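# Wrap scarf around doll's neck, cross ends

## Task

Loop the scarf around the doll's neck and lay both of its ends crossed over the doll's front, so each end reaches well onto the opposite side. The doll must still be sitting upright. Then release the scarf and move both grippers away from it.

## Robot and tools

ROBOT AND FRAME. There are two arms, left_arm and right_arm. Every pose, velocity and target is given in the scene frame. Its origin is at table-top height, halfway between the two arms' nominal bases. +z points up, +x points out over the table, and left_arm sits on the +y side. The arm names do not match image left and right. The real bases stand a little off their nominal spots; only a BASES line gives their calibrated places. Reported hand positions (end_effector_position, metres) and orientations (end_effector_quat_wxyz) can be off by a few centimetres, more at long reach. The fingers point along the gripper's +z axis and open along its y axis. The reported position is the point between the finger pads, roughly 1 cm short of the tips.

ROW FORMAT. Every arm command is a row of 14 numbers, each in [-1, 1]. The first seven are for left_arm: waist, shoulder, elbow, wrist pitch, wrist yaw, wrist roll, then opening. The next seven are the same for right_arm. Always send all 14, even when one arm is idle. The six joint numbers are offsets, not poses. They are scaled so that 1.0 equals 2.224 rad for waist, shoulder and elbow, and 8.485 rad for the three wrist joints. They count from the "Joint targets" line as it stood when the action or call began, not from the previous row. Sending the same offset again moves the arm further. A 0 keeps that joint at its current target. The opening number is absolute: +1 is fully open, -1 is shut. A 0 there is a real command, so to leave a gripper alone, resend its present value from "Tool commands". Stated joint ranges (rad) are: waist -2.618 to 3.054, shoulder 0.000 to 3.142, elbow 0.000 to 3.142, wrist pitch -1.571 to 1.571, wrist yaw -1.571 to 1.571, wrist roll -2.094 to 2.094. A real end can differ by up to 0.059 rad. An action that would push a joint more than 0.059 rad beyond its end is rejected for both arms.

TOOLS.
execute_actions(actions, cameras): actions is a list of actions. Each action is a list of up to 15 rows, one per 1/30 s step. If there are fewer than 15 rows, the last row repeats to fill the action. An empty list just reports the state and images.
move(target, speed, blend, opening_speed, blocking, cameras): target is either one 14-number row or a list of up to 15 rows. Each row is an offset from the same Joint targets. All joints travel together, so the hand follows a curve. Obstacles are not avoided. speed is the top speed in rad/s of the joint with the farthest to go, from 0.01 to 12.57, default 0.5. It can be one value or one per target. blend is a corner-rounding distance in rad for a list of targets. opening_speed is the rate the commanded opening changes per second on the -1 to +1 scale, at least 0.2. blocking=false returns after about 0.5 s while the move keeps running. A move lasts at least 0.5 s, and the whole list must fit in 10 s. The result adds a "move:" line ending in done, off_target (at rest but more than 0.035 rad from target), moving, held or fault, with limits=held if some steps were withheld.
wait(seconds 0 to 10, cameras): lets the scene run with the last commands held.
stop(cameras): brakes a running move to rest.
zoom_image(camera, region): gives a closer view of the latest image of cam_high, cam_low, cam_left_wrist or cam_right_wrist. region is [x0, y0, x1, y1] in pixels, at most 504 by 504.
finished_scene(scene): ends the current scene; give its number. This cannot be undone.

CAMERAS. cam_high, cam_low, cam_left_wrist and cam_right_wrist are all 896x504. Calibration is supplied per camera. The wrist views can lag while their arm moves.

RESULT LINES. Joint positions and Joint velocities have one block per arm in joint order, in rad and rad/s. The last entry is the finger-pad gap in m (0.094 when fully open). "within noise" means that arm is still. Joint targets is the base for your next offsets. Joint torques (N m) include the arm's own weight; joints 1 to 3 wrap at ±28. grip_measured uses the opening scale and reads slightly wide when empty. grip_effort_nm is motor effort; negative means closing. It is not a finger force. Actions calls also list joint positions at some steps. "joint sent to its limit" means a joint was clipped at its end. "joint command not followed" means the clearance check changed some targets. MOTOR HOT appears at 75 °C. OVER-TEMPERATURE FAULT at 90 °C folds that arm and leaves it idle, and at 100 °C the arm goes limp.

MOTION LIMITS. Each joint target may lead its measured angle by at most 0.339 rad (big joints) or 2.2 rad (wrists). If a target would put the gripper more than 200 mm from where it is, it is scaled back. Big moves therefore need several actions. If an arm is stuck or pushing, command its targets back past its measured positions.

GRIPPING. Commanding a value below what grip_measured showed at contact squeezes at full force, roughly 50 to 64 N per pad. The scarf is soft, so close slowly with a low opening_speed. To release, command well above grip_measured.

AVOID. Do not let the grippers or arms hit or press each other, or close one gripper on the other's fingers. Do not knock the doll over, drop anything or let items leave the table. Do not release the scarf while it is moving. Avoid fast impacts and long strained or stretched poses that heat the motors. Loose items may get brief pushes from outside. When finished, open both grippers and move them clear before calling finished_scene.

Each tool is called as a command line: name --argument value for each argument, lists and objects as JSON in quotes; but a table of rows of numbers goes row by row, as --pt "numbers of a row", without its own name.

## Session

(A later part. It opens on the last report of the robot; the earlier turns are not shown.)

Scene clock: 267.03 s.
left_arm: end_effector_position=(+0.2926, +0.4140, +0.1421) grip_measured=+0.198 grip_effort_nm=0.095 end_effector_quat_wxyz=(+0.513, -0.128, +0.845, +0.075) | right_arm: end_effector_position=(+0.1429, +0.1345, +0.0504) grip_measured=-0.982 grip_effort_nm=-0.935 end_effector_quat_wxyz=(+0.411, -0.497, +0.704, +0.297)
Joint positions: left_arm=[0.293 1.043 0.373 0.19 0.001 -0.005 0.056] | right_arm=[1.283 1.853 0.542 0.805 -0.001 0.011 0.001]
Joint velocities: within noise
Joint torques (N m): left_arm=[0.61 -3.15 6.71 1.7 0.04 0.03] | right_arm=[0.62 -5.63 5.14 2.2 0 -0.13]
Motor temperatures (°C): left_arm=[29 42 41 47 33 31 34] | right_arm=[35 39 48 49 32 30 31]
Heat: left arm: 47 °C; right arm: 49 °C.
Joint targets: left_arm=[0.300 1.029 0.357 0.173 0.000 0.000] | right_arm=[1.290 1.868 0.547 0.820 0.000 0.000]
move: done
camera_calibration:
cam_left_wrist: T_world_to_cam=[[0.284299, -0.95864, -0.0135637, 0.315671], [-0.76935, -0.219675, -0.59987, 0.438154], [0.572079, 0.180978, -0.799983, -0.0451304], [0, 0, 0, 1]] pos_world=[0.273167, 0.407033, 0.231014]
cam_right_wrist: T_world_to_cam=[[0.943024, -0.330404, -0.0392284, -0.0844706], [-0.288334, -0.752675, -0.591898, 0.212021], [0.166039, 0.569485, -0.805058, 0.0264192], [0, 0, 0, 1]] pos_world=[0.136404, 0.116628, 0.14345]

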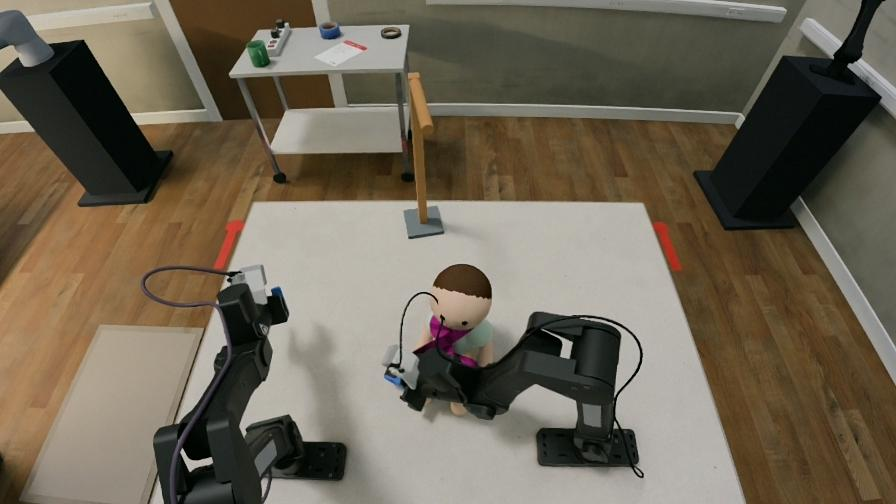

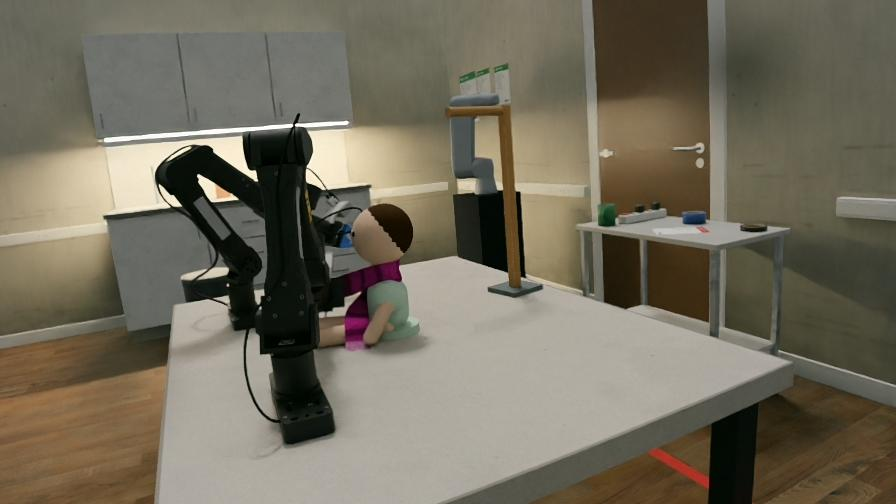

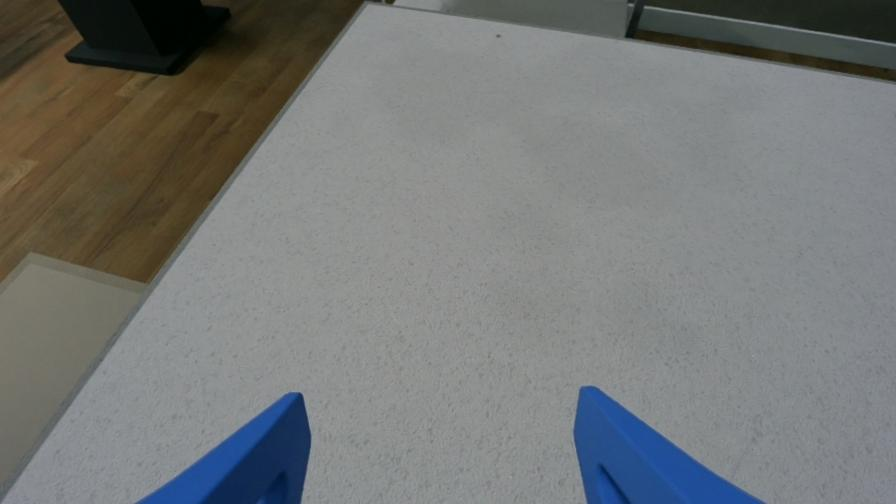

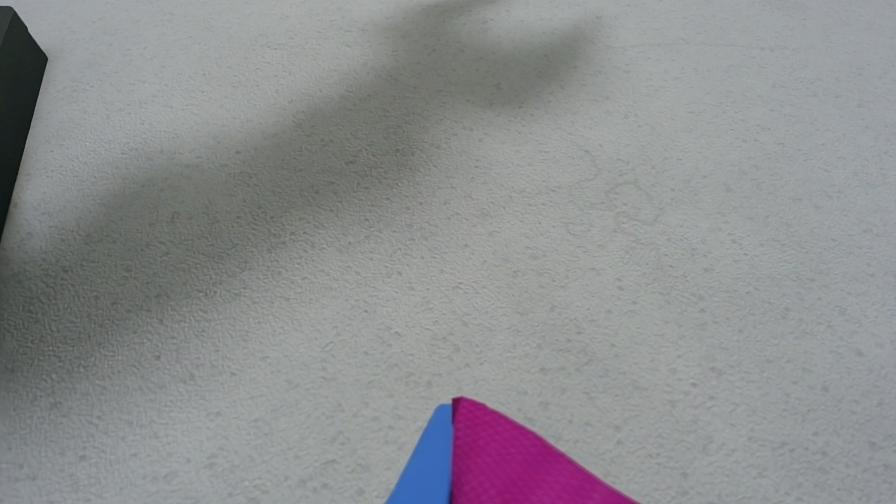

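move --pt "0 0 0 0 0 0 0.2 0 0.01 0 0 0 0 -1" --pt "0 0 0 0 0 0 0.2 0 0.01 0 0 0 0 0.2" --pt "0 0 0 0 0 0 0.2 0.0315 -0.0225 0 0 0 0 0.2" --pt "0 0 0 0 0 0 0.2 0.0495 -0.5576 -0.0985 -0.1438 0 0 0.2" --pt "0 0 0 0 0 0 0.2 -0.7149 -0.5576 -0.0985 -0.1438 0 0 0.2" --speed 0.6 --opening_speed 2

zoom_image --camera "cam_high" --region '[330, 220, 590, 440]'

Scene clock: 278.97 s.
left_arm: end_effector_position=(+0.2926, +0.4140, +0.1421) grip_measured=+0.198 grip_effort_nm=0.095 end_effector_quat_wxyz=(+0.513, -0.128, +0.845, +0.075) | right_arm: end_effector_position=(+0.2396, -0.3567, +0.1212) grip_measured=+0.198 grip_effort_nm=0.105 end_effector_quat_wxyz=(+0.419, +0.158, +0.892, -0.070)
Joint positions: left_arm=[0.293 1.043 0.373 0.19 0.001 -0.005 0.056] | right_arm=[-0.296 0.638 0.335 -0.391 -0.001 0.01 0.056]
Joint velocities: within noise
Joint torques (N m): left_arm=[0.58 -3.25 6.67 1.71 0 0.06] | right_arm=[-0.44 -0.29 6.86 1.73 -0.02 -0.12]
Motor temperatures (°C): left_arm=[29 42 41 47 33 31 34] | right_arm=[35 39 46 49 32 30 31]
Heat: left arm: 47 °C; right arm: 49 °C.
Joint targets: left_arm=[0.300 1.029 0.357 0.173 0.000 0.000] | right_arm=[-0.300 0.628 0.328 -0.400 0.000 0.000]
move: done
camera_calibration:
cam_left_wrist: T_world_to_cam=[[0.284299, -0.95864, -0.0135637, 0.315671], [-0.76935, -0.219675, -0.59987, 0.438154], [0.572079, 0.180978, -0.799983, -0.0451304], [0, 0, 0, 1]] pos_world=[0.273167, 0.407033, 0.231014]
cam_right_wrist: T_world_to_cam=[[-0.344957, -0.937903, -0.0366395, -0.243498], [-0.841188, 0.326232, -0.431249, 0.409946], [0.416423, -0.117942, -0.901489, 0.0536182], [0, 0, 0, 1]] pos_world=[0.238517, -0.355791, 0.216203]

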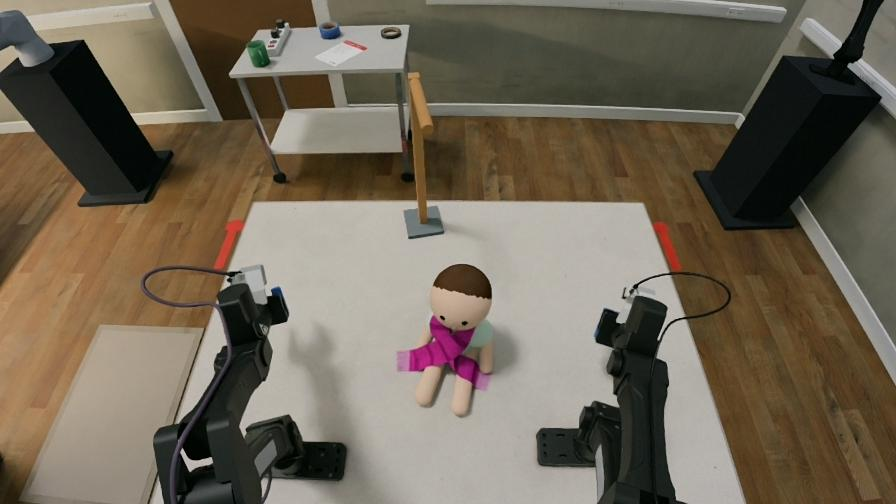

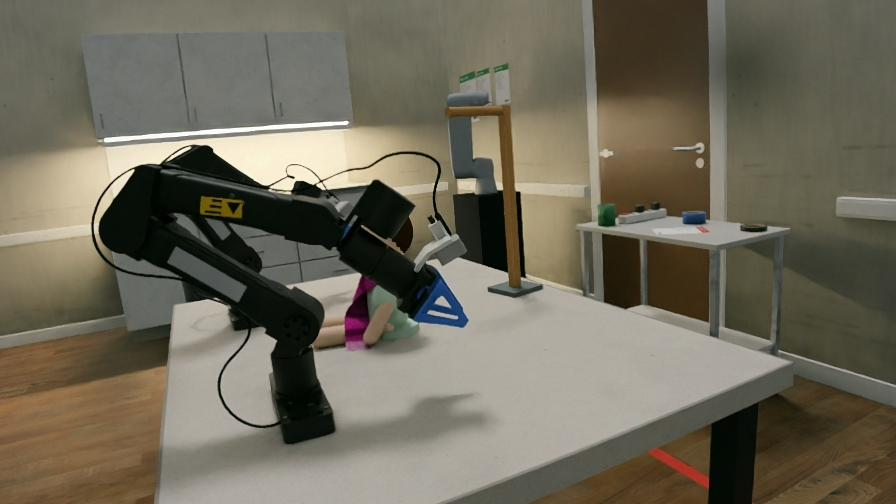

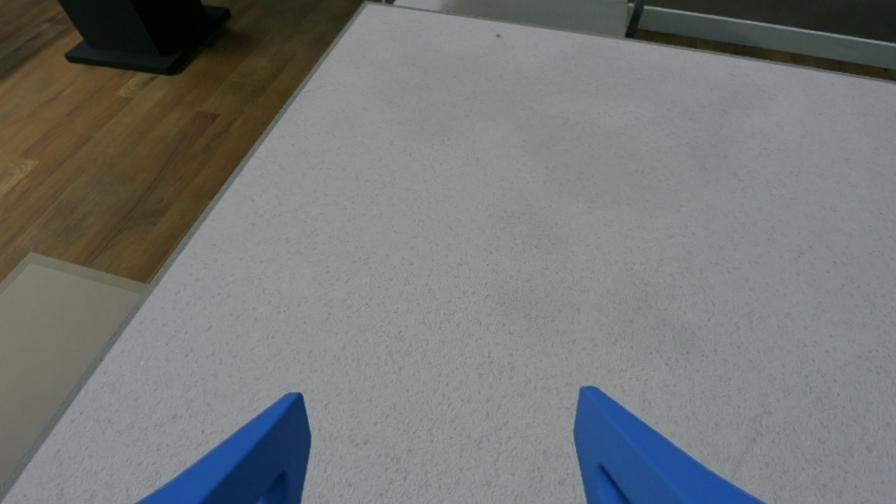

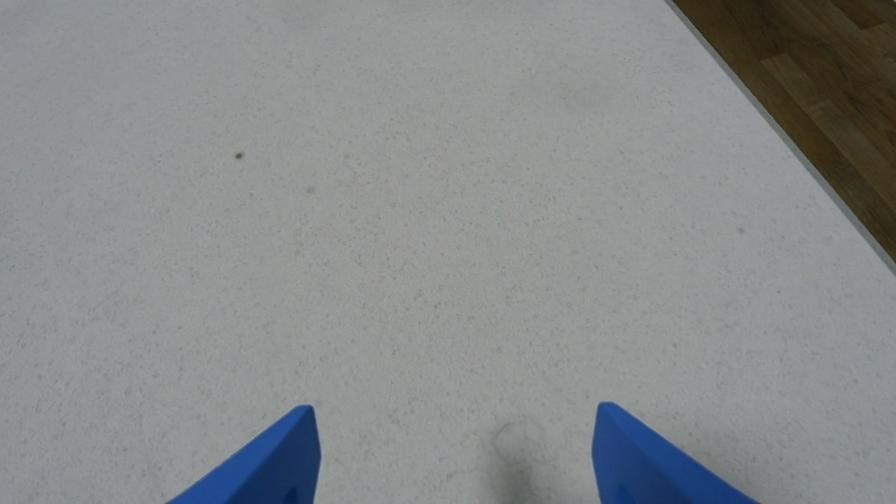

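Scaled by 1.938 from the camera's 896x504 image, which has a finer 1280x720 frame.

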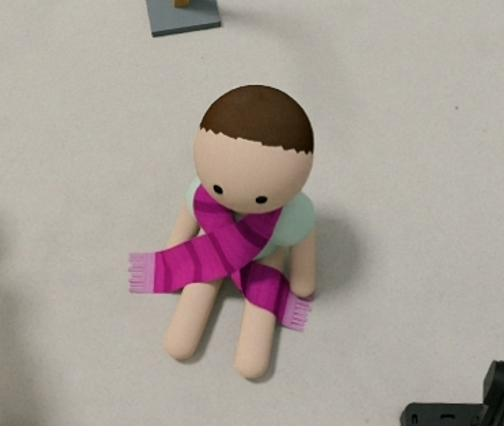

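finished_scene --scene 1

The scene is finished: the task was done.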